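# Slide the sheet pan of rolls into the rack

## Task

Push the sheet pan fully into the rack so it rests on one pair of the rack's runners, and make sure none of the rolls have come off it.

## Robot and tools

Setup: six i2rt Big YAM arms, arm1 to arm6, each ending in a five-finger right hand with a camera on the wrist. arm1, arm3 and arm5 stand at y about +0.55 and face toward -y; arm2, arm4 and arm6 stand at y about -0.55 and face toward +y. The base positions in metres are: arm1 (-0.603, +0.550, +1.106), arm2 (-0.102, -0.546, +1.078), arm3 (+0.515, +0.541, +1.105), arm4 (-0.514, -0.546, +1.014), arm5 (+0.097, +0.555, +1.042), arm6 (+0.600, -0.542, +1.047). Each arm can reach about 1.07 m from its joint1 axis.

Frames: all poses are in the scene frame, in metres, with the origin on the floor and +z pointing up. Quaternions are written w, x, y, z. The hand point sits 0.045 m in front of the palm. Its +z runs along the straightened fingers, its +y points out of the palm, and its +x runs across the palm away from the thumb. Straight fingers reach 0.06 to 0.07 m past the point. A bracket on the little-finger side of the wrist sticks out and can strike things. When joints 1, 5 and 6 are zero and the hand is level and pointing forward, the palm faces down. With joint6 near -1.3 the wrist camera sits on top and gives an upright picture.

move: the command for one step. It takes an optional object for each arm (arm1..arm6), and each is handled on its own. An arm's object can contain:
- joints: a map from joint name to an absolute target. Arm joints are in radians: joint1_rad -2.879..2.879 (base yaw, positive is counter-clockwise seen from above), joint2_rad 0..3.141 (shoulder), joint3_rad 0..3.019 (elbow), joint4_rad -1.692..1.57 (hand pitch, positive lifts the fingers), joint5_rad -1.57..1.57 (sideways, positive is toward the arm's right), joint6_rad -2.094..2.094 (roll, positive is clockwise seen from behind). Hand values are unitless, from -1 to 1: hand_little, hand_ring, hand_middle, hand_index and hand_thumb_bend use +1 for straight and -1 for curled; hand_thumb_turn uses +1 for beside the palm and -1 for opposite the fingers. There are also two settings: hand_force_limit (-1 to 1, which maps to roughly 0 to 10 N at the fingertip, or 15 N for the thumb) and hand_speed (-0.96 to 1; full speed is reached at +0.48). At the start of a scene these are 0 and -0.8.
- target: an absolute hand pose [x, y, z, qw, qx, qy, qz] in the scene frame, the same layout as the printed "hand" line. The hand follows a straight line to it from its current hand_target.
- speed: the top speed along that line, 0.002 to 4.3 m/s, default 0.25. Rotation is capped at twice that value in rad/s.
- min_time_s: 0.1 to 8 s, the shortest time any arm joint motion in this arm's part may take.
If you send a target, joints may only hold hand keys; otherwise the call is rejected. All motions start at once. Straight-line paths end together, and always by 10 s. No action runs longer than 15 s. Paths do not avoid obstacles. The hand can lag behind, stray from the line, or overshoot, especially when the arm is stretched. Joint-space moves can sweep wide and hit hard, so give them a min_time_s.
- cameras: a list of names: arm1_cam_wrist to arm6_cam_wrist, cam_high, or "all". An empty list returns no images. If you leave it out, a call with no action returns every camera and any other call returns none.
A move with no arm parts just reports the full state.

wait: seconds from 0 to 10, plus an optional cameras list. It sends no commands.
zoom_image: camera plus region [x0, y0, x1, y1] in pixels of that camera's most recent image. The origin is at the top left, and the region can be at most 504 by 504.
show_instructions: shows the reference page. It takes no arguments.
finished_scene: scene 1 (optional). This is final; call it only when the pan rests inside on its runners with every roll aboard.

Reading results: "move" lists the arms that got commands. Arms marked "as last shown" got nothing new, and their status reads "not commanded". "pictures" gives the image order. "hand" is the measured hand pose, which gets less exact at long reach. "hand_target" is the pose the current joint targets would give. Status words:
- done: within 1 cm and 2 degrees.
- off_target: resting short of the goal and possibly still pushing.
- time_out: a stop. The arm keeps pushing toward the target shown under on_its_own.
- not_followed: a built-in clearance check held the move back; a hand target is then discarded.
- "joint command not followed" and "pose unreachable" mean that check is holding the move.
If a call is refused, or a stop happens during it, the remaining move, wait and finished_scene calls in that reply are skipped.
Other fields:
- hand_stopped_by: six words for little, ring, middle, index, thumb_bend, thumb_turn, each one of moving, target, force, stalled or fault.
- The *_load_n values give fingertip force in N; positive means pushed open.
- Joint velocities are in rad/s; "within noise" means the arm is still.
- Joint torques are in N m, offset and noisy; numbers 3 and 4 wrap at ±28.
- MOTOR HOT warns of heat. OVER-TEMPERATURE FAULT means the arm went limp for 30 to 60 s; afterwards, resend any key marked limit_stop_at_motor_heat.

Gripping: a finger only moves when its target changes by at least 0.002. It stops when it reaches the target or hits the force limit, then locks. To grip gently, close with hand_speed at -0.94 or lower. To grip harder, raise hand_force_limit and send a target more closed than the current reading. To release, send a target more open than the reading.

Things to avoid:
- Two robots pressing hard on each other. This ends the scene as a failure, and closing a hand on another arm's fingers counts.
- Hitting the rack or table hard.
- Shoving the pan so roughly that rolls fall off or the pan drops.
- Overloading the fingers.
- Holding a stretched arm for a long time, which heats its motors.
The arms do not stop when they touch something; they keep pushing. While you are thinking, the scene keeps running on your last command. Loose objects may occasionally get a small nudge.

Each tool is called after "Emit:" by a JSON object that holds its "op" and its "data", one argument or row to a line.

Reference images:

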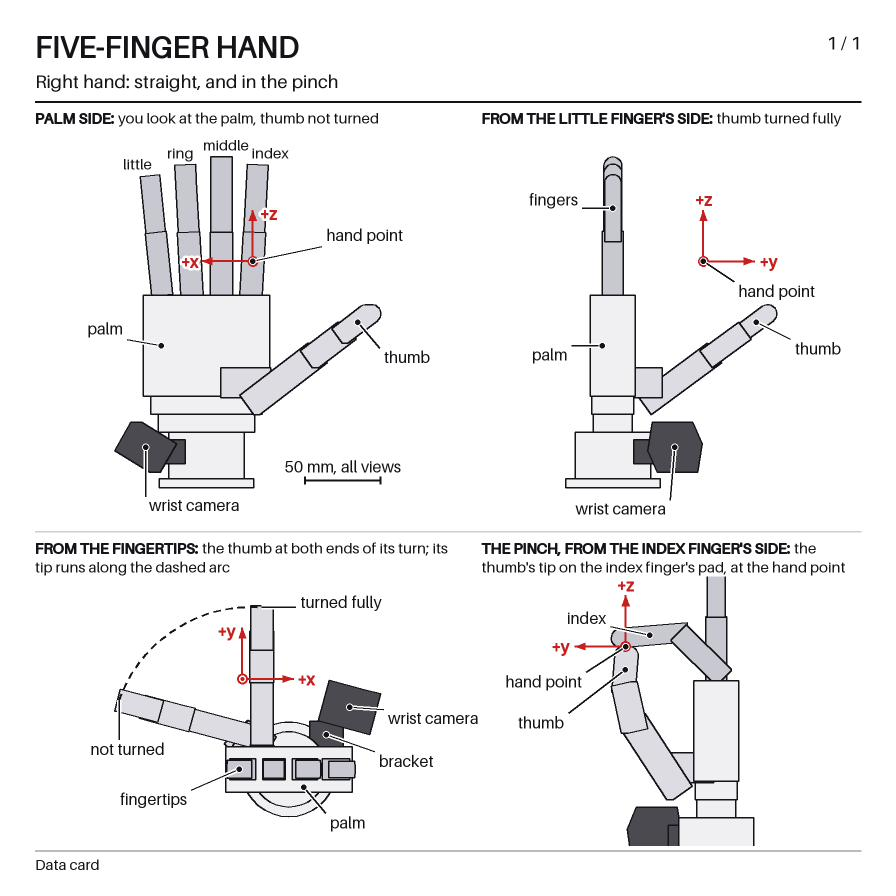

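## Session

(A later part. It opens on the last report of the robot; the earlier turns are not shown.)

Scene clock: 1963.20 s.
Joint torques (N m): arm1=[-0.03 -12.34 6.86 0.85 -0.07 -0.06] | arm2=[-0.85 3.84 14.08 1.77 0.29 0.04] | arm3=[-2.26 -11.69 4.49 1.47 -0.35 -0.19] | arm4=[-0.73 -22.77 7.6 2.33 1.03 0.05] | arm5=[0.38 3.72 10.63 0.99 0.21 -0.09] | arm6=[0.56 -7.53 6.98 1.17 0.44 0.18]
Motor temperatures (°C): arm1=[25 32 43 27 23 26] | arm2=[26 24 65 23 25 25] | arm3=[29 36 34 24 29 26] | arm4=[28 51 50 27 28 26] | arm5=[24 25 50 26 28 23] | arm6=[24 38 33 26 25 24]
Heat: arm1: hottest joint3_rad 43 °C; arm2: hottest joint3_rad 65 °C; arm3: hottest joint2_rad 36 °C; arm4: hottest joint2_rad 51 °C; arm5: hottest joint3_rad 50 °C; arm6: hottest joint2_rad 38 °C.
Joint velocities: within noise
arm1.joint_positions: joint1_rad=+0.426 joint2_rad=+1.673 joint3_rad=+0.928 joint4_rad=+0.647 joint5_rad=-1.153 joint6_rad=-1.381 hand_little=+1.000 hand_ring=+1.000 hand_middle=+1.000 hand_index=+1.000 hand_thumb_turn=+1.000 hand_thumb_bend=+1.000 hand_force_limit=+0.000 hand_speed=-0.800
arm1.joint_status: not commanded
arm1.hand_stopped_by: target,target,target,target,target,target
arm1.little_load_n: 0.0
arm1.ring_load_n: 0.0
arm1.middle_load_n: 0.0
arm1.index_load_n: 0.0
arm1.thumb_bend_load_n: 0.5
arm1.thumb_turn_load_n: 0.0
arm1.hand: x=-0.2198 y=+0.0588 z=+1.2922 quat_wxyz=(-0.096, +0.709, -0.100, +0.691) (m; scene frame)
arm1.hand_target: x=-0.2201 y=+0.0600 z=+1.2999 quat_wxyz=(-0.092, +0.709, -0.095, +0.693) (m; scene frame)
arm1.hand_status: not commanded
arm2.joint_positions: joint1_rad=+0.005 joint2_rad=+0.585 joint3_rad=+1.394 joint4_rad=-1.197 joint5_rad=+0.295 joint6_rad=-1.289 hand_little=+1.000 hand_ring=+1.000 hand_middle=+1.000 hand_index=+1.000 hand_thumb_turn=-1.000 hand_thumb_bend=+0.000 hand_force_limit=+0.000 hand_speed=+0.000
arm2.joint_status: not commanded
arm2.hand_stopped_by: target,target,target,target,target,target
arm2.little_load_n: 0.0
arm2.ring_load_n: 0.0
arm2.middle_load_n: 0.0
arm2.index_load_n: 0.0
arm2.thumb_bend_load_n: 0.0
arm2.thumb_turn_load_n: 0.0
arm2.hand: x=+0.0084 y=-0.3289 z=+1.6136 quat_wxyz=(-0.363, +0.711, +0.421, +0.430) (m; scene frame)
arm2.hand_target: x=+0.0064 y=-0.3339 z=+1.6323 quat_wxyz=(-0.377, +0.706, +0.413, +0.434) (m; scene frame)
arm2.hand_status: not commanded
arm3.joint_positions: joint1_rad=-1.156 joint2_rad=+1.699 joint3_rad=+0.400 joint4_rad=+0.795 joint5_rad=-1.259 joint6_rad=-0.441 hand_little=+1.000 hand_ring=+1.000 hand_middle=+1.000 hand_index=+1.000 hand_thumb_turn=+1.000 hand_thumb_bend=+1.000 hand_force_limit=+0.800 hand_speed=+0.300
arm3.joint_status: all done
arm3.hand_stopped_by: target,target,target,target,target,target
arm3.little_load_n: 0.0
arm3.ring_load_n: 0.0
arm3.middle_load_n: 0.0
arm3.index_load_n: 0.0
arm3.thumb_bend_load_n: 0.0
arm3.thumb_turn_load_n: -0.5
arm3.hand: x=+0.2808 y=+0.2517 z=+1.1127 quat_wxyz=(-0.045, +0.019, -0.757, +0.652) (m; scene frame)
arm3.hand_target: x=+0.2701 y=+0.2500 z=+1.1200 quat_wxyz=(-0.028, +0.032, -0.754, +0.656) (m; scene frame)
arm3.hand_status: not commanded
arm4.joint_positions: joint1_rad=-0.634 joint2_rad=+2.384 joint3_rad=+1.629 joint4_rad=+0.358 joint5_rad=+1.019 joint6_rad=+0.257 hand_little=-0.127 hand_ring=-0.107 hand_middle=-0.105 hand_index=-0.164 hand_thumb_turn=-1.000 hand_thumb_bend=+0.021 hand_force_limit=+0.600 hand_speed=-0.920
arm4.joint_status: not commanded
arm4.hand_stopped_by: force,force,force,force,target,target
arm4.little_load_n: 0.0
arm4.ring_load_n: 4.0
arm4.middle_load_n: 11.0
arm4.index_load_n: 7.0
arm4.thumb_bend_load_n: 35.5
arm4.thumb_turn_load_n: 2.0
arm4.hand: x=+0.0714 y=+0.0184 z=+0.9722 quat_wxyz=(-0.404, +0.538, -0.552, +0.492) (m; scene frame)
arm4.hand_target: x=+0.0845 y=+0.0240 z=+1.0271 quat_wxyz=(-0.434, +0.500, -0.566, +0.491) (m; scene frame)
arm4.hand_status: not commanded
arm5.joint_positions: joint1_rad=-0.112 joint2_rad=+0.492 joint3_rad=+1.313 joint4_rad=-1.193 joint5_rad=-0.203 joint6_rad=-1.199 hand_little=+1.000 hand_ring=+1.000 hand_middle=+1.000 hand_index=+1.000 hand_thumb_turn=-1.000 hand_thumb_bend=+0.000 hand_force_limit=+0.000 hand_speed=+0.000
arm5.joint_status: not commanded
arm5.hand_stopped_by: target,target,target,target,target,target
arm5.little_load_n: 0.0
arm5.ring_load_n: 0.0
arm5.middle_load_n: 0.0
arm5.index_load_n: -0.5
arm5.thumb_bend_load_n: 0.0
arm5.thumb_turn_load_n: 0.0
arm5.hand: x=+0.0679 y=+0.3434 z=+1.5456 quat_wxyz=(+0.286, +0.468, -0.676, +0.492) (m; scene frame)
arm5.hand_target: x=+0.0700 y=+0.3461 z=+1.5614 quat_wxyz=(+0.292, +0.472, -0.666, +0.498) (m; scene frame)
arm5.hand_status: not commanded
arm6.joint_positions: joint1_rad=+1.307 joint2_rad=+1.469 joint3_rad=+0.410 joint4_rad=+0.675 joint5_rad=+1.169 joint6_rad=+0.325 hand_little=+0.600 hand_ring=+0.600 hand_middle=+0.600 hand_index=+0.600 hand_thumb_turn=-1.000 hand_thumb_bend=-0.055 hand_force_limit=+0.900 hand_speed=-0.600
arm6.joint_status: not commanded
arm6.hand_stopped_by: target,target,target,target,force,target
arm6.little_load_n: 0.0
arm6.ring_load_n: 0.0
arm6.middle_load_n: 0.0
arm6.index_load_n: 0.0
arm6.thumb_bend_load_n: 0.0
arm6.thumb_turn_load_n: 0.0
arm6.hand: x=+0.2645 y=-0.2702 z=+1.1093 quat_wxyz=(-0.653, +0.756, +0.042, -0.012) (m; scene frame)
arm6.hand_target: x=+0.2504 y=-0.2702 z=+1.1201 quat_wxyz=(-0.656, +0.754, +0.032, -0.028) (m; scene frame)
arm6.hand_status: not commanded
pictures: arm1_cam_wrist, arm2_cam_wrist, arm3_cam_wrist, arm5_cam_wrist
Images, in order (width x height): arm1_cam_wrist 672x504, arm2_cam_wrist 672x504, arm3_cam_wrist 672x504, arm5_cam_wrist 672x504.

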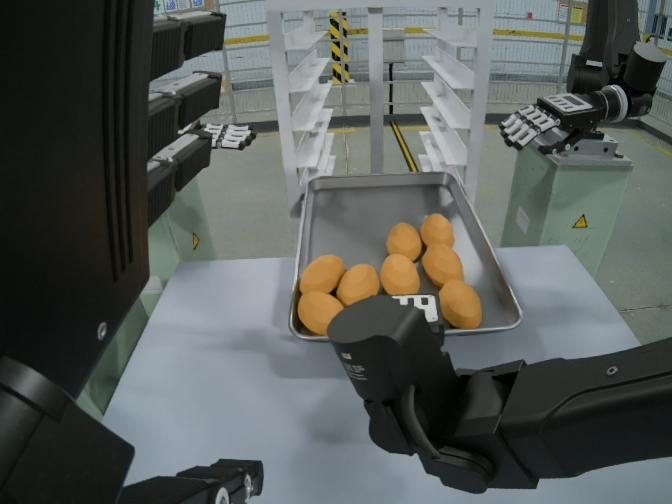

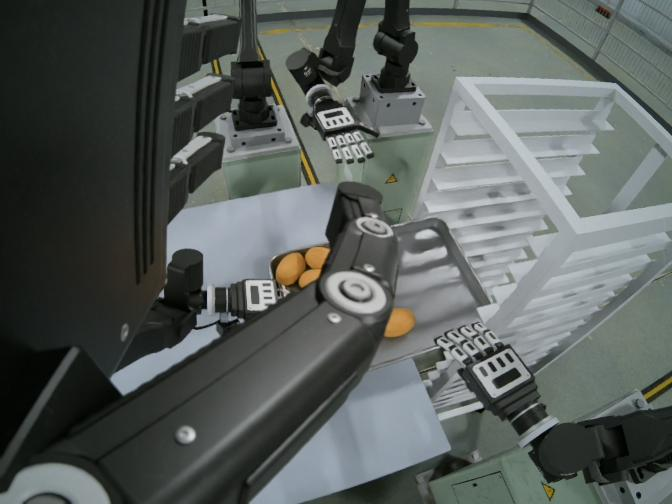

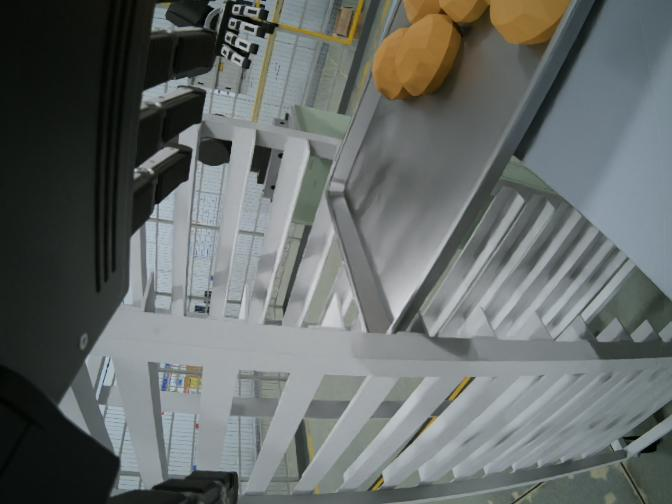

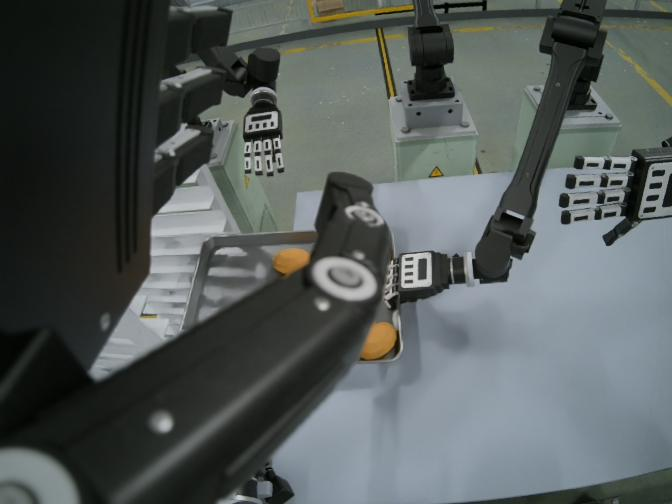

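Emit:
{"op": "move", "data": {
  "arm4": {"target": [0.078, 0.045, 1.032, 0.4347, -0.5001, 0.5653, -0.4913], "speed": 0.04},
  "cameras": ["arm1_cam_wrist", "arm3_cam_wrist"]
}}

Emit:
{"op": "zoom_image", "data": {
  "camera": "arm3_cam_wrist",
  "region": [300, 100, 500, 400]
}}

Emit:
{"op": "zoom_image", "data": {
  "camera": "arm1_cam_wrist",
  "region": [270, 100, 490, 265]
}}

Scene clock: 1996.73 s.
Joint torques (N m): arm1=[-0.09 -12.34 6.84 0.83 -0.06 -0.05] | arm2=[-0.85 3.78 14.08 1.78 0.28 0.04] | arm3=[-2.26 -11.75 4.51 1.47 -0.35 -0.19] | arm4=[0.73 -22.53 10.86 1.01 1.09 0.11] | arm5=[0.38 4.19 10.5 1.02 0.2 -0.08] | arm6=[0.5 -7.53 6.94 1.16 0.44 0.17]
Motor temperatures (°C): arm1=[25 32 43 27 23 26] | arm2=[26 24 66 23 25 25] | arm3=[29 36 34 24 29 26] | arm4=[28 49 49 27 29 26] | arm5=[24 25 50 26 28 23] | arm6=[24 37 35 26 25 24]
Heat: arm1: hottest joint3_rad 43 °C; arm2: hottest joint3_rad 66 °C; arm3: hottest joint2_rad 36 °C; arm4: hottest joint2_rad 49 °C; arm5: hottest joint3_rad 50 °C; arm6: hottest joint2_rad 37 °C.
move: arm4 off_target
Joint velocities: within noise
arm1, arm2, arm3, arm5, arm6: as last shown
arm1.thumb_bend_load_n: 0.0
arm2.ring_load_n: 0.5
arm2.thumb_turn_load_n: 0.5
arm4.joint_positions: joint1_rad=-0.629 joint2_rad=+2.384 joint3_rad=+1.632 joint4_rad=+0.347 joint5_rad=+1.039 joint6_rad=+0.267 hand_little=-0.127 hand_ring=-0.107 hand_middle=-0.105 hand_index=-0.164 hand_thumb_turn=-1.000 hand_thumb_bend=+0.021 hand_force_limit=+0.600 hand_speed=-0.920
arm4.joint_status: not commanded
arm4.hand_stopped_by: force,force,force,force,target,target
arm4.little_load_n: 2.0
arm4.ring_load_n: 9.5
arm4.middle_load_n: 11.0
arm4.index_load_n: 5.0
arm4.thumb_bend_load_n: 35.0
arm4.thumb_turn_load_n: 1.0
arm4.hand: x=+0.0690 y=+0.0180 z=+0.9728 quat_wxyz=(-0.401, +0.533, -0.556, +0.496)
arm4.hand_target: x=+0.0759 y=+0.0427 z=+1.0321 quat_wxyz=(-0.435, +0.500, -0.565, +0.491)
arm4.hand_status: off_target (0.066 m and 5.6 deg from the pose sent, 0.066 m and 5.8 deg at the start)
arm5.middle_load_n: -0.5
arm5.index_load_n: 0.0
arm6.ring_load_n: -0.5
Images, in order (width x height): arm1_cam_wrist 672x504, arm3_cam_wrist 672x504.

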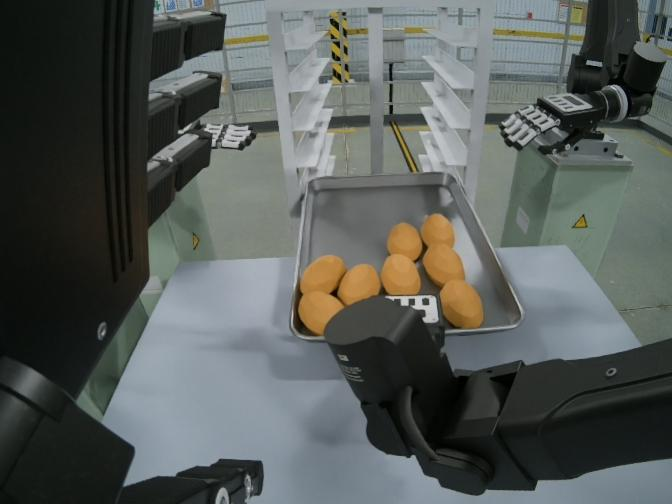

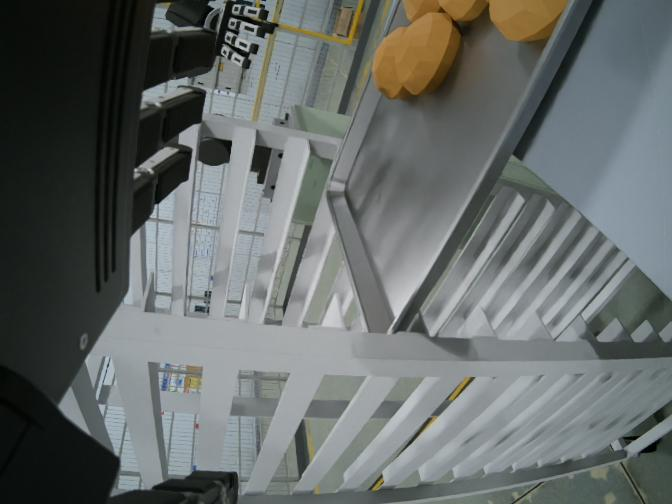

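Scaled by 1.680 from the camera's image (finer frame: 960x720).

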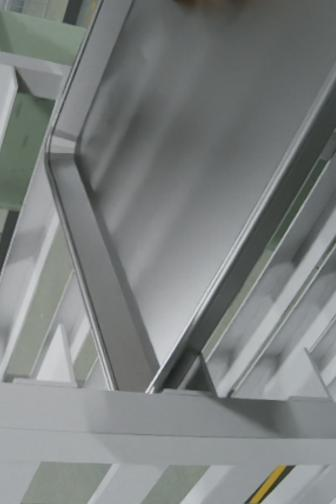

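Scaled by 2.291 from the camera's image (finer frame: 960x720).

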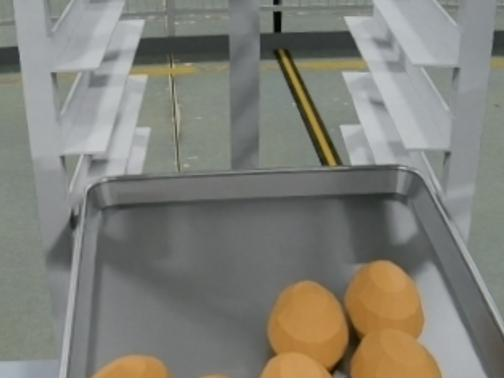

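Emit:
{"op": "move", "data": {
  "arm4": {"target": [0.125, 0.036, 1.034, 0.4347, -0.5001, 0.5653, -0.4913], "speed": 0.05},
  "cameras": ["arm1_cam_wrist", "arm3_cam_wrist"]
}}

Emit:
{"op": "zoom_image", "data": {
  "camera": "arm3_cam_wrist",
  "region": [300, 100, 500, 400]
}}

Emit:
{"op": "zoom_image", "data": {
  "camera": "arm1_cam_wrist",
  "region": [270, 100, 490, 265]
}}

Scene clock: 2012.43 s.
Joint torques (N m): arm1=[-0.15 -12.4 6.87 0.77 -0.08 -0.07] | arm2=[-0.91 3.84 14.06 1.77 0.28 0.04] | arm3=[-2.26 -11.81 4.49 1.46 -0.34 -0.19] | arm4=[-3.37 -21.01 13.23 1.5 0.24 -0.07] | arm5=[0.56 3.66 10.56 0.94 0.23 -0.09] | arm6=[0.5 -7.53 6.97 1.17 0.43 0.17]
Motor temperatures (°C): arm1=[25 32 43 27 23 26] | arm2=[26 24 66 23 25 25] | arm3=[29 36 34 24 29 26] | arm4=[28 49 49 26 29 26] | arm5=[24 25 50 26 28 23] | arm6=[24 37 35 26 25 24]
Heat: arm1: hottest joint3_rad 43 °C; arm2: hottest joint3_rad 66 °C; arm3: hottest joint2_rad 36 °C; arm4: hottest joint2_rad 49 °C; arm5: hottest joint3_rad 50 °C; arm6: hottest joint2_rad 37 °C.
move: arm4 off_target
Joint velocities: within noise
arm1, arm2, arm3, arm5, arm6: as last shown
arm1.ring_load_n: -0.5
arm2.ring_load_n: 0.0
arm2.thumb_turn_load_n: 0.0
arm4.joint_positions: joint1_rad=-0.636 joint2_rad=+2.398 joint3_rad=+1.674 joint4_rad=+0.332 joint5_rad=+1.006 joint6_rad=+0.247 hand_little=-0.127 hand_ring=-0.107 hand_middle=-0.105 hand_index=-0.164 hand_thumb_turn=-1.000 hand_thumb_bend=+0.021 hand_force_limit=+0.600 hand_speed=-0.920
arm4.joint_status: not commanded
arm4.hand_stopped_by: force,force,force,force,target,target
arm4.little_load_n: 0.0
arm4.ring_load_n: 0.0
arm4.middle_load_n: 8.0
arm4.index_load_n: 9.5
arm4.thumb_bend_load_n: 35.5
arm4.thumb_turn_load_n: 4.5
arm4.hand: x=+0.0787 y=+0.0283 z=+0.9769 quat_wxyz=(-0.406, +0.542, -0.549, +0.490)
arm4.hand_target: x=+0.1202 y=+0.0305 z=+1.0361 quat_wxyz=(-0.435, +0.500, -0.565, +0.492)
arm4.hand_status: off_target (0.074 m and 6.2 deg from the pose sent, 0.085 m and 5.5 deg at the start)
arm5.middle_load_n: 0.0
arm5.thumb_bend_load_n: -0.5
arm6.ring_load_n: 0.0
Images, in order (width x height): arm1_cam_wrist 672x504, arm3_cam_wrist 672x504.

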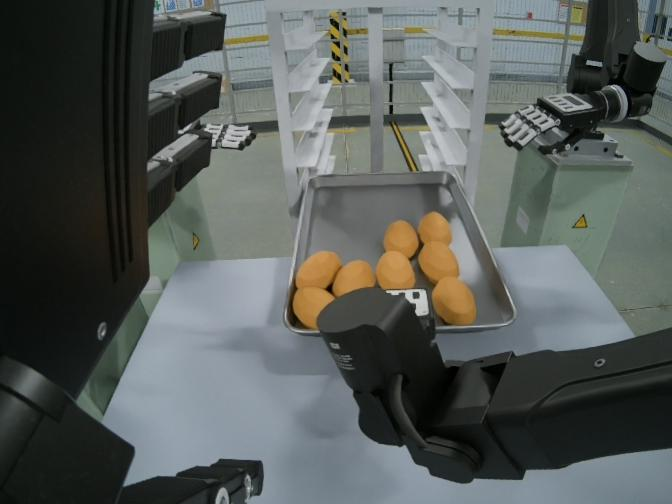

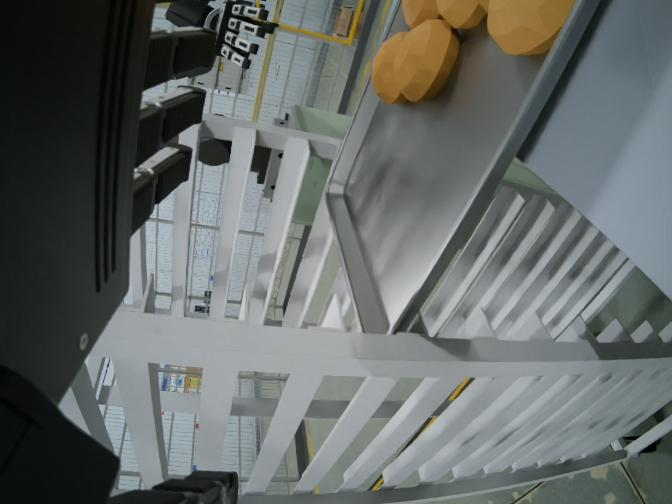

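Scaled by 1.680 from the camera's image (finer frame: 960x720).

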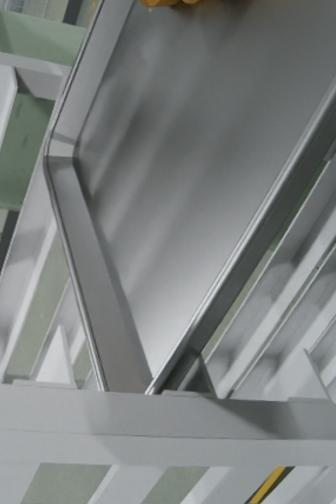

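Scaled by 2.291 from the camera's image (finer frame: 960x720).

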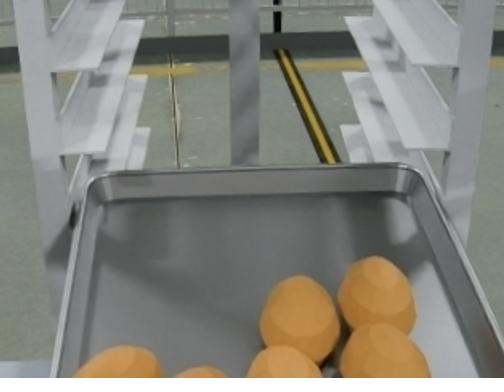

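Emit:
{"op": "move", "data": {
  "cameras": ["arm1_cam_wrist","arm3_cam_wrist","cam_high"]
}}

Scene clock: 2037.27 s.
Joint torques (N m): arm1=[-0.15 -12.51 6.9 0.85 -0.07 -0.06] | arm2=[-0.91 3.84 14.06 1.77 0.29 0.04] | arm3=[-2.26 -11.75 4.49 1.46 -0.35 -0.19] | arm4=[-2.96 -21.07 13.22 1.43 0.26 -0.07] | arm5=[0.21 3.84 10.5 1.02 0.2 -0.11] | arm6=[0.5 -7.47 6.98 1.16 0.44 0.17]
Motor temperatures (°C): arm1=[25 32 43 27 23 26] | arm2=[25 24 66 23 25 25] | arm3=[29 36 34 24 29 26] | arm4=[28 48 59 26 27 26] | arm5=[24 25 50 26 28 23] | arm6=[24 36 35 25 25 24]
Heat: arm1: hottest joint3_rad 43 °C; arm2: hottest joint3_rad 66 °C; arm3: hottest joint2_rad 36 °C; arm4: hottest joint3_rad 59 °C; arm5: hottest joint3_rad 50 °C; arm6: hottest joint2_rad 36 °C.
Joint velocities: within noise
arm1.joint_positions: joint1_rad=+0.426 joint2_rad=+1.673 joint3_rad=+0.928 joint4_rad=+0.647 joint5_rad=-1.153 joint6_rad=-1.381 hand_little=+1.000 hand_ring=+1.000 hand_middle=+1.000 hand_index=+1.000 hand_thumb_turn=+1.000 hand_thumb_bend=+1.000 hand_force_limit=+0.000 hand_speed=-0.800
arm1.joint_status: not commanded
arm1.hand_stopped_by: target,target,target,target,target,target
arm1.little_load_n: 0.0
arm1.ring_load_n: 0.0
arm1.middle_load_n: 0.0
arm1.index_load_n: 0.0
arm1.thumb_bend_load_n: 0.0
arm1.thumb_turn_load_n: 0.0
arm1.hand: x=-0.2198 y=+0.0588 z=+1.2922 quat_wxyz=(-0.096, +0.709, -0.100, +0.691) (m; scene frame)
arm1.hand_target: x=-0.2201 y=+0.0600 z=+1.2999 quat_wxyz=(-0.092, +0.709, -0.095, +0.693) (m; scene frame)
arm1.hand_status: not commanded
arm2.joint_positions: joint1_rad=+0.005 joint2_rad=+0.585 joint3_rad=+1.394 joint4_rad=-1.197 joint5_rad=+0.295 joint6_rad=-1.289 hand_little=+1.000 hand_ring=+1.000 hand_middle=+1.000 hand_index=+1.000 hand_thumb_turn=-1.000 hand_thumb_bend=+0.000 hand_force_limit=+0.000 hand_speed=+0.000
arm2.joint_status: not commanded
arm2.hand_stopped_by: target,target,target,target,target,target
arm2.little_load_n: 0.0
arm2.ring_load_n: 0.0
arm2.middle_load_n: 0.0
arm2.index_load_n: 0.0
arm2.thumb_bend_load_n: 0.0
arm2.thumb_turn_load_n: 0.0
arm2.hand: x=+0.0084 y=-0.3289 z=+1.6136 quat_wxyz=(-0.363, +0.711, +0.421, +0.430) (m; scene frame)
arm2.hand_target: x=+0.0064 y=-0.3339 z=+1.6323 quat_wxyz=(-0.377, +0.706, +0.413, +0.434) (m; scene frame)
arm2.hand_status: not commanded
arm3.joint_positions: joint1_rad=-1.156 joint2_rad=+1.699 joint3_rad=+0.400 joint4_rad=+0.795 joint5_rad=-1.259 joint6_rad=-0.441 hand_little=+1.000 hand_ring=+1.000 hand_middle=+1.000 hand_index=+1.000 hand_thumb_turn=+1.000 hand_thumb_bend=+1.000 hand_force_limit=+0.800 hand_speed=+0.300
arm3.joint_status: not commanded
arm3.hand_stopped_by: target,target,target,target,target,target
arm3.little_load_n: 0.0
arm3.ring_load_n: 0.0
arm3.middle_load_n: 0.0
arm3.index_load_n: 0.0
arm3.thumb_bend_load_n: 0.0
arm3.thumb_turn_load_n: -0.5
arm3.hand: x=+0.2808 y=+0.2517 z=+1.1127 quat_wxyz=(-0.045, +0.019, -0.757, +0.652) (m; scene frame)
arm3.hand_target: x=+0.2701 y=+0.2500 z=+1.1200 quat_wxyz=(-0.028, +0.032, -0.754, +0.656) (m; scene frame)
arm3.hand_status: not commanded
arm4.joint_positions: joint1_rad=-0.636 joint2_rad=+2.398 joint3_rad=+1.674 joint4_rad=+0.331 joint5_rad=+1.006 joint6_rad=+0.247 hand_little=-0.127 hand_ring=-0.107 hand_middle=-0.105 hand_index=-0.164 hand_thumb_turn=-1.000 hand_thumb_bend=+0.021 hand_force_limit=+0.600 hand_speed=-0.920
arm4.joint_status: not commanded
arm4.hand_stopped_by: force,force,force,force,target,target
arm4.little_load_n: 0.0
arm4.ring_load_n: 0.0
arm4.middle_load_n: 7.5
arm4.index_load_n: 9.5
arm4.thumb_bend_load_n: 35.0
arm4.thumb_turn_load_n: 4.5
arm4.hand: x=+0.0787 y=+0.0284 z=+0.9770 quat_wxyz=(-0.406, +0.542, -0.549, +0.490) (m; scene frame)
arm4.hand_target: x=+0.1202 y=+0.0305 z=+1.0363 quat_wxyz=(-0.435, +0.500, -0.565, +0.492) (m; scene frame)
arm4.hand_status: off_target (0.074 m and 6.2 deg from the pose sent, 0.085 m and 5.5 deg at the start)
arm5.joint_positions: joint1_rad=-0.112 joint2_rad=+0.492 joint3_rad=+1.313 joint4_rad=-1.193 joint5_rad=-0.203 joint6_rad=-1.199 hand_little=+1.000 hand_ring=+1.000 hand_middle=+1.000 hand_index=+1.000 hand_thumb_turn=-1.000 hand_thumb_bend=+0.000 hand_force_limit=+0.000 hand_speed=+0.000
arm5.joint_status: not commanded
arm5.hand_stopped_by: target,target,target,target,target,target
arm5.little_load_n: 0.0
arm5.ring_load_n: 0.0
arm5.middle_load_n: 0.0
arm5.index_load_n: 0.0
arm5.thumb_bend_load_n: 0.5
arm5.thumb_turn_load_n: 0.0
arm5.hand: x=+0.0679 y=+0.3434 z=+1.5456 quat_wxyz=(+0.286, +0.468, -0.676, +0.492) (m; scene frame)
arm5.hand_target: x=+0.0700 y=+0.3461 z=+1.5614 quat_wxyz=(+0.292, +0.472, -0.666, +0.498) (m; scene frame)
arm5.hand_status: not commanded
arm6.joint_positions: joint1_rad=+1.307 joint2_rad=+1.469 joint3_rad=+0.410 joint4_rad=+0.675 joint5_rad=+1.169 joint6_rad=+0.325 hand_little=+0.600 hand_ring=+0.600 hand_middle=+0.600 hand_index=+0.600 hand_thumb_turn=-1.000 hand_thumb_bend=-0.055 hand_force_limit=+0.900 hand_speed=-0.600
arm6.joint_status: not commanded
arm6.hand_stopped_by: target,target,target,target,force,target
arm6.little_load_n: 0.0
arm6.ring_load_n: 0.0
arm6.middle_load_n: 0.0
arm6.index_load_n: 0.0
arm6.thumb_bend_load_n: 0.5
arm6.thumb_turn_load_n: 0.0
arm6.hand: x=+0.2645 y=-0.2702 z=+1.1093 quat_wxyz=(-0.653, +0.756, +0.042, -0.012) (m; scene frame)
arm6.hand_target: x=+0.2504 y=-0.2702 z=+1.1201 quat_wxyz=(-0.656, +0.754, +0.032, -0.028) (m; scene frame)
arm6.hand_status: not commanded
pictures: arm1_cam_wrist, arm3_cam_wrist, cam_high
Images, in order (width x height): arm1_cam_wrist 672x504, arm3_cam_wrist 672x504, cam_high 896x504.

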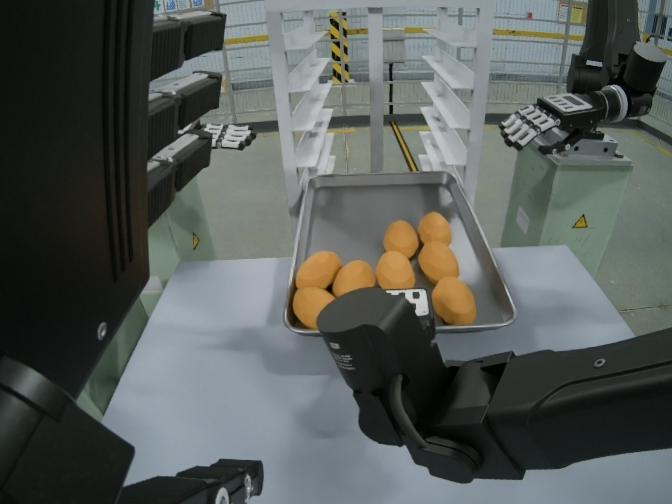

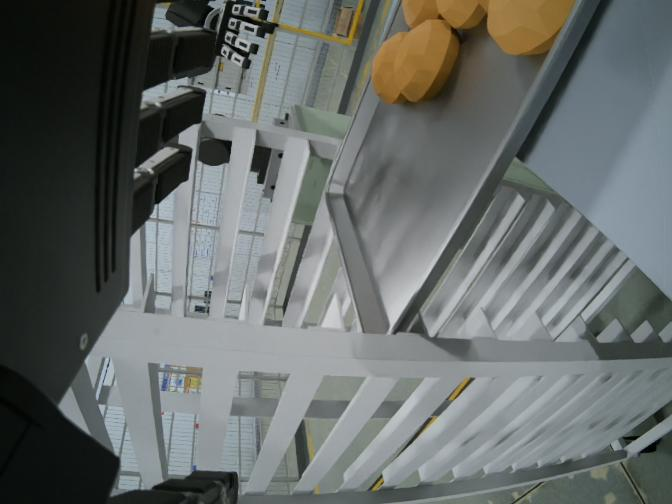

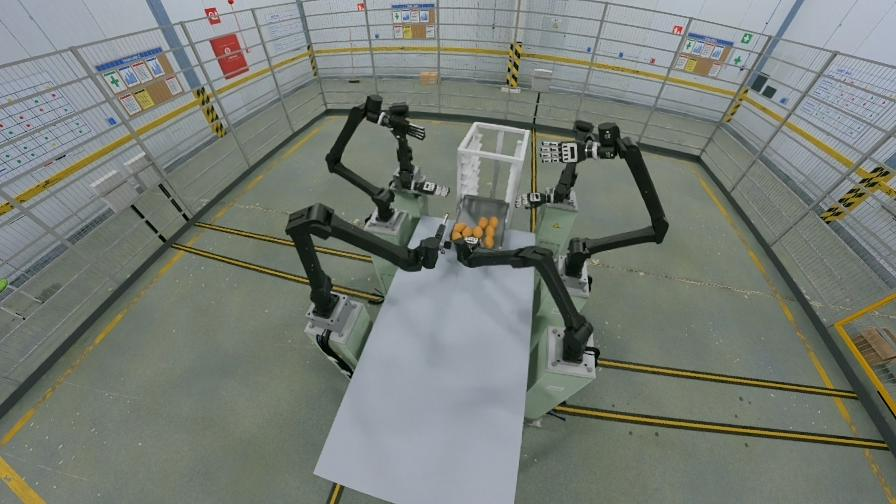

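Emit:
{"op": "zoom_image", "data": {
  "camera": "arm1_cam_wrist",
  "region": [270, 100, 490, 265]
}}

Emit:
{"op": "zoom_image", "data": {
  "camera": "arm3_cam_wrist",
  "region": [300, 100, 500, 400]
}}

Scaled by 2.291 from the camera's image (finer frame: 960x720).

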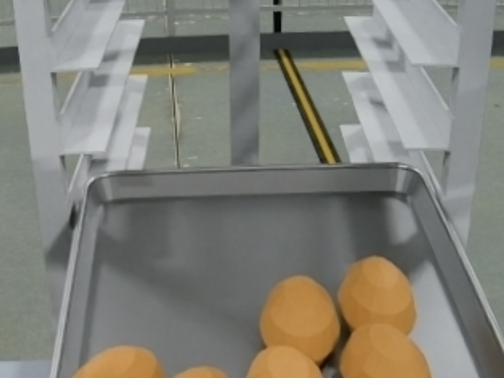

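Scaled by 1.680 from the camera's image (finer frame: 960x720).

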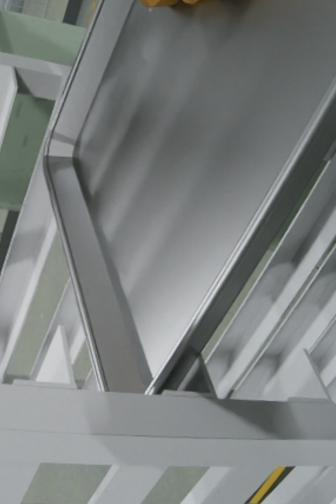

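Emit:
{"op": "move", "data": {
  "cameras": ["arm6_cam_wrist","arm5_cam_wrist","arm2_cam_wrist"]
}}

Scene clock: 2048.47 s.
Joint torques (N m): arm1=[0.15 -12.16 6.89 0.81 -0.07 -0.06] | arm2=[-0.85 3.78 14.05 1.78 0.29 0.05] | arm3=[-2.26 -11.75 4.51 1.47 -0.35 -0.19] | arm4=[-2.73 -20.89 13.23 1.54 0.28 -0.07] | arm5=[0.56 4.19 10.62 1.16 0.18 -0.09] | arm6=[0.5 -7.53 6.95 1.17 0.44 0.17]
Motor temperatures (°C): arm1=[25 32 43 27 23 26] | arm2=[25 24 66 23 25 25] | arm3=[29 36 34 24 29 26] | arm4=[28 48 62 26 27 26] | arm5=[24 25 50 26 28 23] | arm6=[24 36 36 25 25 24]
Heat: arm1: hottest joint3_rad 43 °C; arm2: hottest joint3_rad 66 °C; arm3: hottest joint2_rad 36 °C; arm4: hottest joint3_rad 62 °C; arm5: hottest joint3_rad 50 °C; arm6: hottest joint2_rad 36 °C.
Joint velocities: within noise
arm1.joint_positions: joint1_rad=+0.426 joint2_rad=+1.673 joint3_rad=+0.928 joint4_rad=+0.647 joint5_rad=-1.153 joint6_rad=-1.381 hand_little=+1.000 hand_ring=+1.000 hand_middle=+1.000 hand_index=+1.000 hand_thumb_turn=+1.000 hand_thumb_bend=+1.000 hand_force_limit=+0.000 hand_speed=-0.800
arm1.joint_status: not commanded
arm1.hand_stopped_by: target,target,target,target,target,target
arm1.little_load_n: 0.0
arm1.ring_load_n: 0.0
arm1.middle_load_n: 0.0
arm1.index_load_n: 0.0
arm1.thumb_bend_load_n: 0.0
arm1.thumb_turn_load_n: 0.0
arm1.hand: x=-0.2198 y=+0.0588 z=+1.2922 quat_wxyz=(-0.096, +0.709, -0.100, +0.691) (m; scene frame)
arm1.hand_target: x=-0.2201 y=+0.0600 z=+1.2999 quat_wxyz=(-0.092, +0.709, -0.095, +0.693) (m; scene frame)
arm1.hand_status: not commanded
arm2.joint_positions: joint1_rad=+0.005 joint2_rad=+0.585 joint3_rad=+1.394 joint4_rad=-1.197 joint5_rad=+0.295 joint6_rad=-1.289 hand_little=+1.000 hand_ring=+1.000 hand_middle=+1.000 hand_index=+1.000 hand_thumb_turn=-1.000 hand_thumb_bend=+0.000 hand_force_limit=+0.000 hand_speed=+0.000
arm2.joint_status: not commanded
arm2.hand_stopped_by: target,target,target,target,target,target
arm2.little_load_n: -0.5
arm2.ring_load_n: 0.0
arm2.middle_load_n: 0.0
arm2.index_load_n: 0.0
arm2.thumb_bend_load_n: 0.0
arm2.thumb_turn_load_n: 0.5
arm2.hand: x=+0.0084 y=-0.3289 z=+1.6136 quat_wxyz=(-0.363, +0.711, +0.421, +0.430) (m; scene frame)
arm2.hand_target: x=+0.0064 y=-0.3339 z=+1.6323 quat_wxyz=(-0.377, +0.706, +0.413, +0.434) (m; scene frame)
arm2.hand_status: not commanded
arm3.joint_positions: joint1_rad=-1.156 joint2_rad=+1.699 joint3_rad=+0.400 joint4_rad=+0.795 joint5_rad=-1.259 joint6_rad=-0.441 hand_little=+1.000 hand_ring=+1.000 hand_middle=+1.000 hand_index=+1.000 hand_thumb_turn=+1.000 hand_thumb_bend=+1.000 hand_force_limit=+0.800 hand_speed=+0.300
arm3.joint_status: not commanded
arm3.hand_stopped_by: target,target,target,target,target,target
arm3.little_load_n: 0.0
arm3.ring_load_n: 0.0
arm3.middle_load_n: 0.0
arm3.index_load_n: 0.0
arm3.thumb_bend_load_n: 0.0
arm3.thumb_turn_load_n: 0.0
arm3.hand: x=+0.2808 y=+0.2517 z=+1.1127 quat_wxyz=(-0.045, +0.019, -0.757, +0.652) (m; scene frame)
arm3.hand_target: x=+0.2701 y=+0.2500 z=+1.1200 quat_wxyz=(-0.028, +0.032, -0.754, +0.656) (m; scene frame)
arm3.hand_status: not commanded
arm4.joint_positions: joint1_rad=-0.636 joint2_rad=+2.398 joint3_rad=+1.674 joint4_rad=+0.331 joint5_rad=+1.006 joint6_rad=+0.247 hand_little=-0.127 hand_ring=-0.107 hand_middle=-0.105 hand_index=-0.164 hand_thumb_turn=-1.000 hand_thumb_bend=+0.021 hand_force_limit=+0.600 hand_speed=-0.920
arm4.joint_status: not commanded
arm4.hand_stopped_by: force,force,force,force,target,target
arm4.little_load_n: 0.0
arm4.ring_load_n: 0.0
arm4.middle_load_n: 8.0
arm4.index_load_n: 9.5
arm4.thumb_bend_load_n: 35.0
arm4.thumb_turn_load_n: 4.5
arm4.hand: x=+0.0787 y=+0.0284 z=+0.9770 quat_wxyz=(-0.406, +0.542, -0.549, +0.490) (m; scene frame)
arm4.hand_target: x=+0.1202 y=+0.0305 z=+1.0363 quat_wxyz=(-0.435, +0.500, -0.565, +0.492) (m; scene frame)
arm4.hand_status: off_target (0.074 m and 6.2 deg from the pose sent, 0.085 m and 5.5 deg at the start)
arm5.joint_positions: joint1_rad=-0.112 joint2_rad=+0.492 joint3_rad=+1.313 joint4_rad=-1.193 joint5_rad=-0.203 joint6_rad=-1.199 hand_little=+1.000 hand_ring=+1.000 hand_middle=+1.000 hand_index=+1.000 hand_thumb_turn=-1.000 hand_thumb_bend=+0.000 hand_force_limit=+0.000 hand_speed=+0.000
arm5.joint_status: not commanded
arm5.hand_stopped_by: target,target,target,target,target,target
arm5.little_load_n: 0.0
arm5.ring_load_n: 0.0
arm5.middle_load_n: 0.0
arm5.index_load_n: 0.0
arm5.thumb_bend_load_n: 0.0
arm5.thumb_turn_load_n: 0.0
arm5.hand: x=+0.0679 y=+0.3434 z=+1.5456 quat_wxyz=(+0.286, +0.468, -0.676, +0.492) (m; scene frame)
arm5.hand_target: x=+0.0700 y=+0.3461 z=+1.5614 quat_wxyz=(+0.292, +0.472, -0.666, +0.498) (m; scene frame)
arm5.hand_status: not commanded
arm6.joint_positions: joint1_rad=+1.307 joint2_rad=+1.469 joint3_rad=+0.410 joint4_rad=+0.675 joint5_rad=+1.169 joint6_rad=+0.325 hand_little=+0.600 hand_ring=+0.600 hand_middle=+0.600 hand_index=+0.600 hand_thumb_turn=-1.000 hand_thumb_bend=-0.055 hand_force_limit=+0.900 hand_speed=-0.600
arm6.joint_status: not commanded
arm6.hand_stopped_by: target,target,target,target,force,target
arm6.little_load_n: 0.0
arm6.ring_load_n: 0.0
arm6.middle_load_n: -0.5
arm6.index_load_n: 0.0
arm6.thumb_bend_load_n: 0.5
arm6.thumb_turn_load_n: 0.0
arm6.hand: x=+0.2645 y=-0.2702 z=+1.1093 quat_wxyz=(-0.653, +0.756, +0.042, -0.012) (m; scene frame)
arm6.hand_target: x=+0.2504 y=-0.2702 z=+1.1201 quat_wxyz=(-0.656, +0.754, +0.032, -0.028) (m; scene frame)
arm6.hand_status: not commanded
pictures: arm2_cam_wrist, arm5_cam_wrist, arm6_cam_wrist
Images, in order (width x height): arm2_cam_wrist 672x504, arm5_cam_wrist 672x504, arm6_cam_wrist 672x504.

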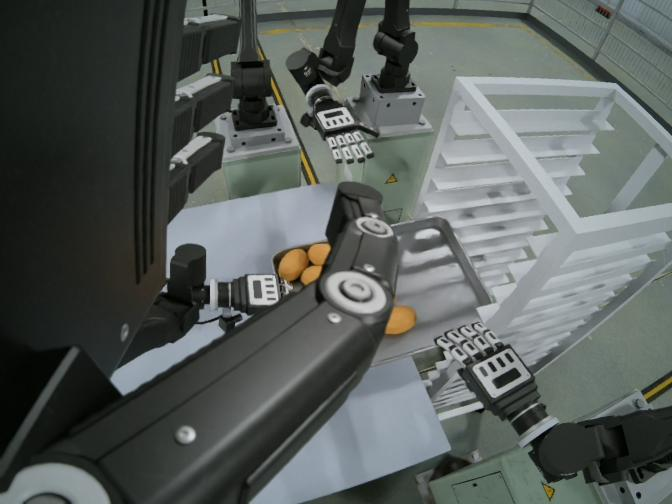

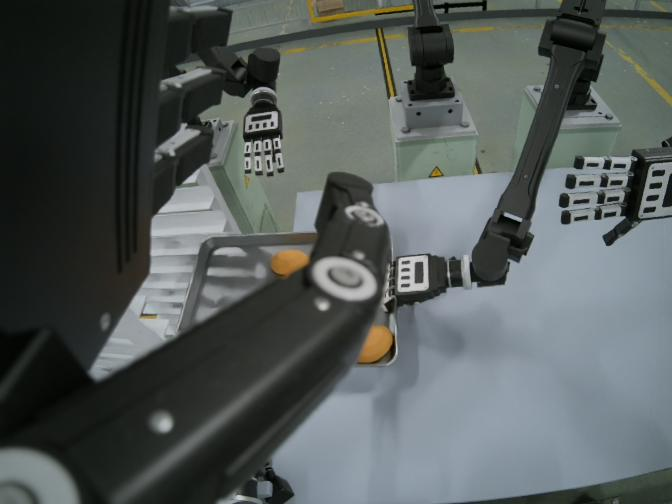

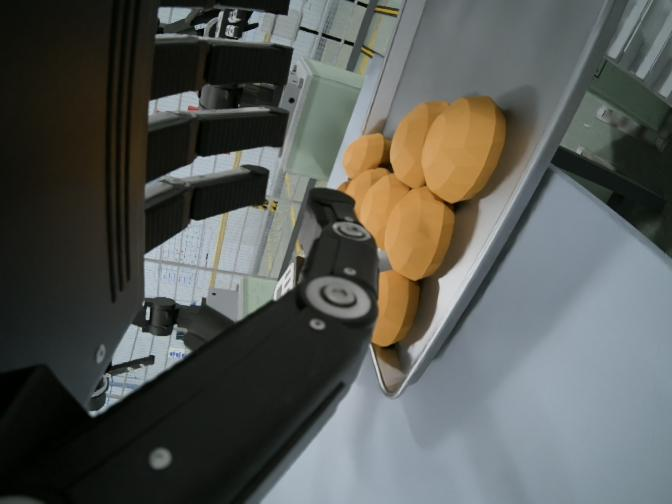

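Emit:
{"op": "zoom_image", "data": {
  "camera": "arm2_cam_wrist",
  "region": [380, 200, 580, 400]
}}

Scaled by 2.520 from the camera's image (finer frame: 960x720).

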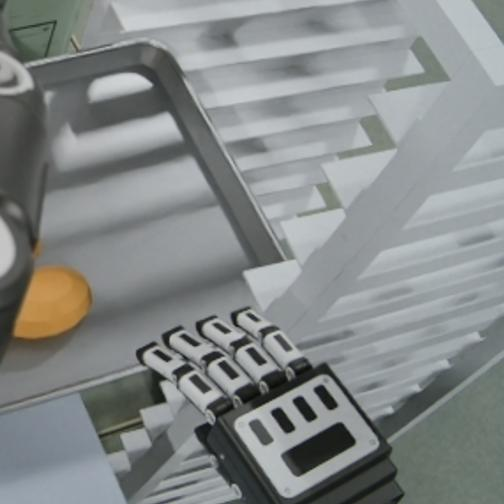

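Emit:
{"op": "move", "data": {
  "arm4": {"target": [0.145, 0.047, 1.045, 0.4347, -0.5001, 0.5653, -0.4913], "speed": 0.04},
  "cameras": ["arm1_cam_wrist","arm3_cam_wrist"]
}}

Emit:
{"op": "zoom_image", "data": {
  "camera": "arm1_cam_wrist",
  "region": [270, 100, 490, 265]
}}

Scene clock: 2091.47 s.
Joint torques (N m): arm1=[0.09 -12.22 6.84 0.77 -0.07 -0.06] | arm2=[-0.91 3.84 14.06 1.77 0.28 0.04] | arm3=[-2.26 -11.75 4.49 1.44 -0.34 -0.19] | arm4=[-2.84 -21.25 13.79 1.51 0.16 -0.03] | arm5=[0.5 4.31 10.62 0.95 0.17 -0.1] | arm6=[0.5 -7.59 6.99 1.17 0.44 0.17]
Motor temperatures (°C): arm1=[25 32 43 27 23 26] | arm2=[25 24 67 23 25 25] | arm3=[29 36 34 24 29 26] | arm4=[28 48 67 26 26 26] | arm5=[24 25 50 26 28 23] | arm6=[24 36 36 25 25 24]
Heat: arm1: hottest joint3_rad 43 °C; arm2: hottest joint3_rad 67 °C; arm3: hottest joint2_rad 36 °C; arm4: hottest joint3_rad 67 °C; arm5: hottest joint3_rad 50 °C; arm6: hottest joint2_rad 36 °C.
move: arm4 off_target
Joint velocities: within noise
arm1, arm2, arm3, arm5, arm6: as last shown
arm1.index_load_n: -0.5
arm2.little_load_n: 0.0
arm2.thumb_turn_load_n: 0.0
arm3.ring_load_n: -0.5
arm4.joint_positions: joint1_rad=-0.650 joint2_rad=+2.430 joint3_rad=+1.771 joint4_rad=+0.271 joint5_rad=+0.996 joint6_rad=+0.239 hand_little=-0.127 hand_ring=-0.107 hand_middle=-0.106 hand_index=-0.164 hand_thumb_turn=-1.000 hand_thumb_bend=+0.021 hand_force_limit=+0.600 hand_speed=-0.920
arm4.joint_status: not commanded
arm4.hand_stopped_by: force,force,force,force,target,target
arm4.little_load_n: 0.0
arm4.ring_load_n: 0.0
arm4.middle_load_n: 4.5
arm4.index_load_n: 11.0
arm4.thumb_bend_load_n: 33.5
arm4.thumb_turn_load_n: 6.0
arm4.hand: x=+0.0999 y=+0.0391 z=+0.9853 quat_wxyz=(-0.404, +0.542, -0.550, +0.491)
arm4.hand_target: x=+0.1398 y=+0.0414 z=+1.0471 quat_wxyz=(-0.435, +0.500, -0.564, +0.492)
arm4.hand_status: off_target (0.075 m and 6.3 deg from the pose sent, 0.097 m and 6.2 deg at the start)
arm6.little_load_n: -0.5
arm6.middle_load_n: 0.0
arm6.thumb_bend_load_n: 0.0
Images, in order (width x height): arm1_cam_wrist 672x504, arm3_cam_wrist 672x504.

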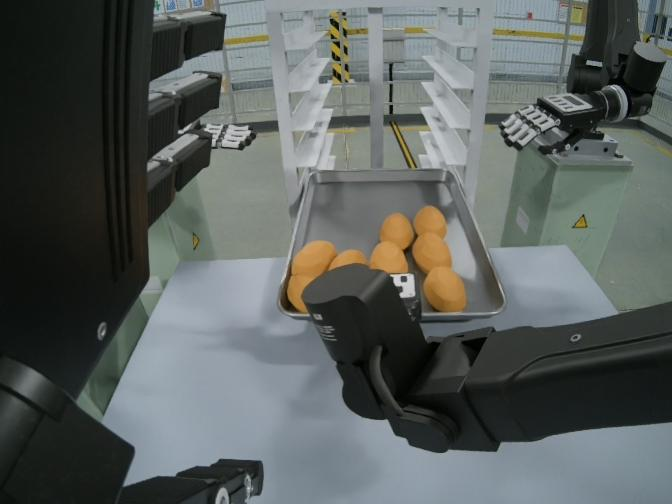

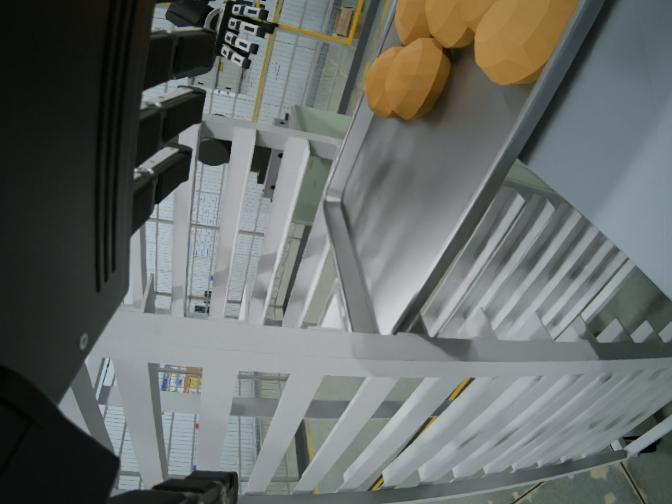

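Scaled by 2.291 from the camera's image (finer frame: 960x720).

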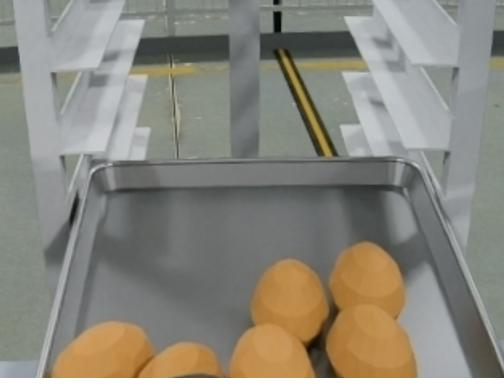

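Emit:
{"op": "move", "data": {
  "arm4": {"target": [0.195, 0.041, 1.045, 0.4347, -0.5001, 0.5653, -0.4913], "speed": 0.04},
  "cameras": ["arm1_cam_wrist","arm3_cam_wrist"]
}}

Emit:
{"op": "zoom_image", "data": {
  "camera": "arm1_cam_wrist",
  "region": [270, 100, 490, 265]
}}

Scene clock: 2103.40 s.
Joint torques (N m): arm1=[-0.09 -12.28 6.94 0.77 -0.07 -0.07] | arm2=[-0.85 3.84 14.05 1.77 0.29 0.04] | arm3=[-2.26 -11.75 4.51 1.46 -0.35 -0.19] | arm4=[-3.14 -21.48 14 1.52 -0.03 -0.05] | arm5=[0.38 3.96 10.55 1.11 0.2 -0.09] | arm6=[0.5 -7.59 6.95 1.17 0.44 0.17]
Motor temperatures (°C): arm1=[25 32 43 27 23 26] | arm2=[25 24 67 23 25 25] | arm3=[29 35 34 24 29 26] | arm4=[28 49 68 26 26 26] | arm5=[24 25 51 26 28 23] | arm6=[24 36 36 25 25 24]
Heat: arm1: hottest joint3_rad 43 °C; arm2: hottest joint3_rad 67 °C; arm3: hottest joint2_rad 35 °C; arm4: hottest joint3_rad 68 °C; arm5: hottest joint3_rad 51 °C; arm6: hottest joint2_rad 36 °C.
move: arm4 off_target
Joint velocities: within noise
arm1, arm2, arm3, arm5, arm6: as last shown
arm1.index_load_n: 0.0
arm1.thumb_turn_load_n: -0.5
arm3.ring_load_n: 0.0
arm3.thumb_turn_load_n: -0.5
arm4.joint_positions: joint1_rad=-0.700 joint2_rad=+2.495 joint3_rad=+1.916 joint4_rad=+0.225 joint5_rad=+0.948 joint6_rad=+0.210 hand_little=-0.127 hand_ring=-0.107 hand_middle=-0.106 hand_index=-0.164 hand_thumb_turn=-1.000 hand_thumb_bend=+0.021 hand_force_limit=+0.600 hand_speed=-0.920
arm4.joint_status: not commanded
arm4.hand_stopped_by: force,force,force,force,target,target
arm4.little_load_n: 0.0
arm4.ring_load_n: 0.0
arm4.middle_load_n: 2.5
arm4.index_load_n: 12.0
arm4.thumb_bend_load_n: 32.0
arm4.thumb_turn_load_n: 7.0
arm4.hand: x=+0.1481 y=+0.0417 z=+0.9921 quat_wxyz=(-0.408, +0.540, -0.551, +0.489)
arm4.hand_target: x=+0.1894 y=+0.0355 z=+1.0470 quat_wxyz=(-0.435, +0.500, -0.564, +0.492)
arm4.hand_status: off_target (0.071 m and 5.7 deg from the pose sent, 0.112 m and 6.2 deg at the start)
arm6.little_load_n: 0.0
Images, in order (width x height): arm1_cam_wrist 672x504, arm3_cam_wrist 672x504.

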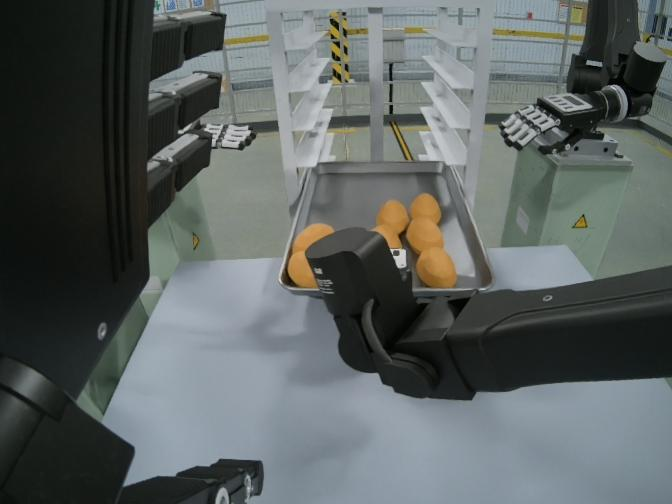

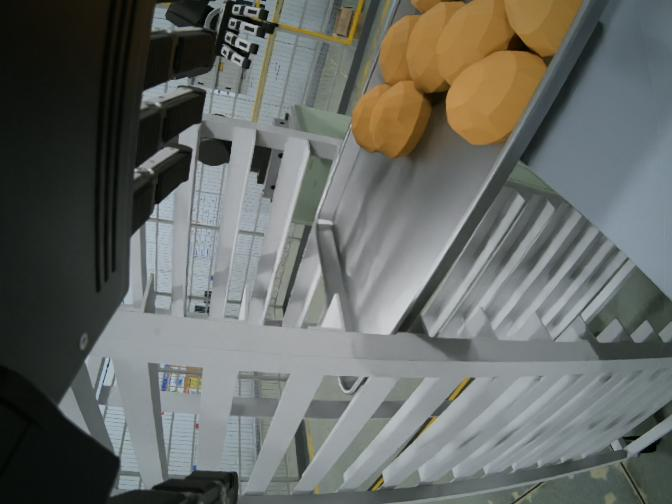

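Scaled by 2.291 from the camera's image (finer frame: 960x720).

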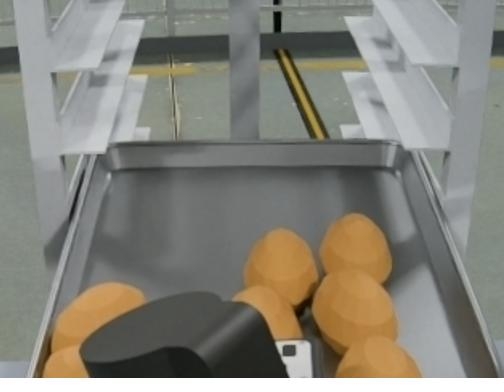

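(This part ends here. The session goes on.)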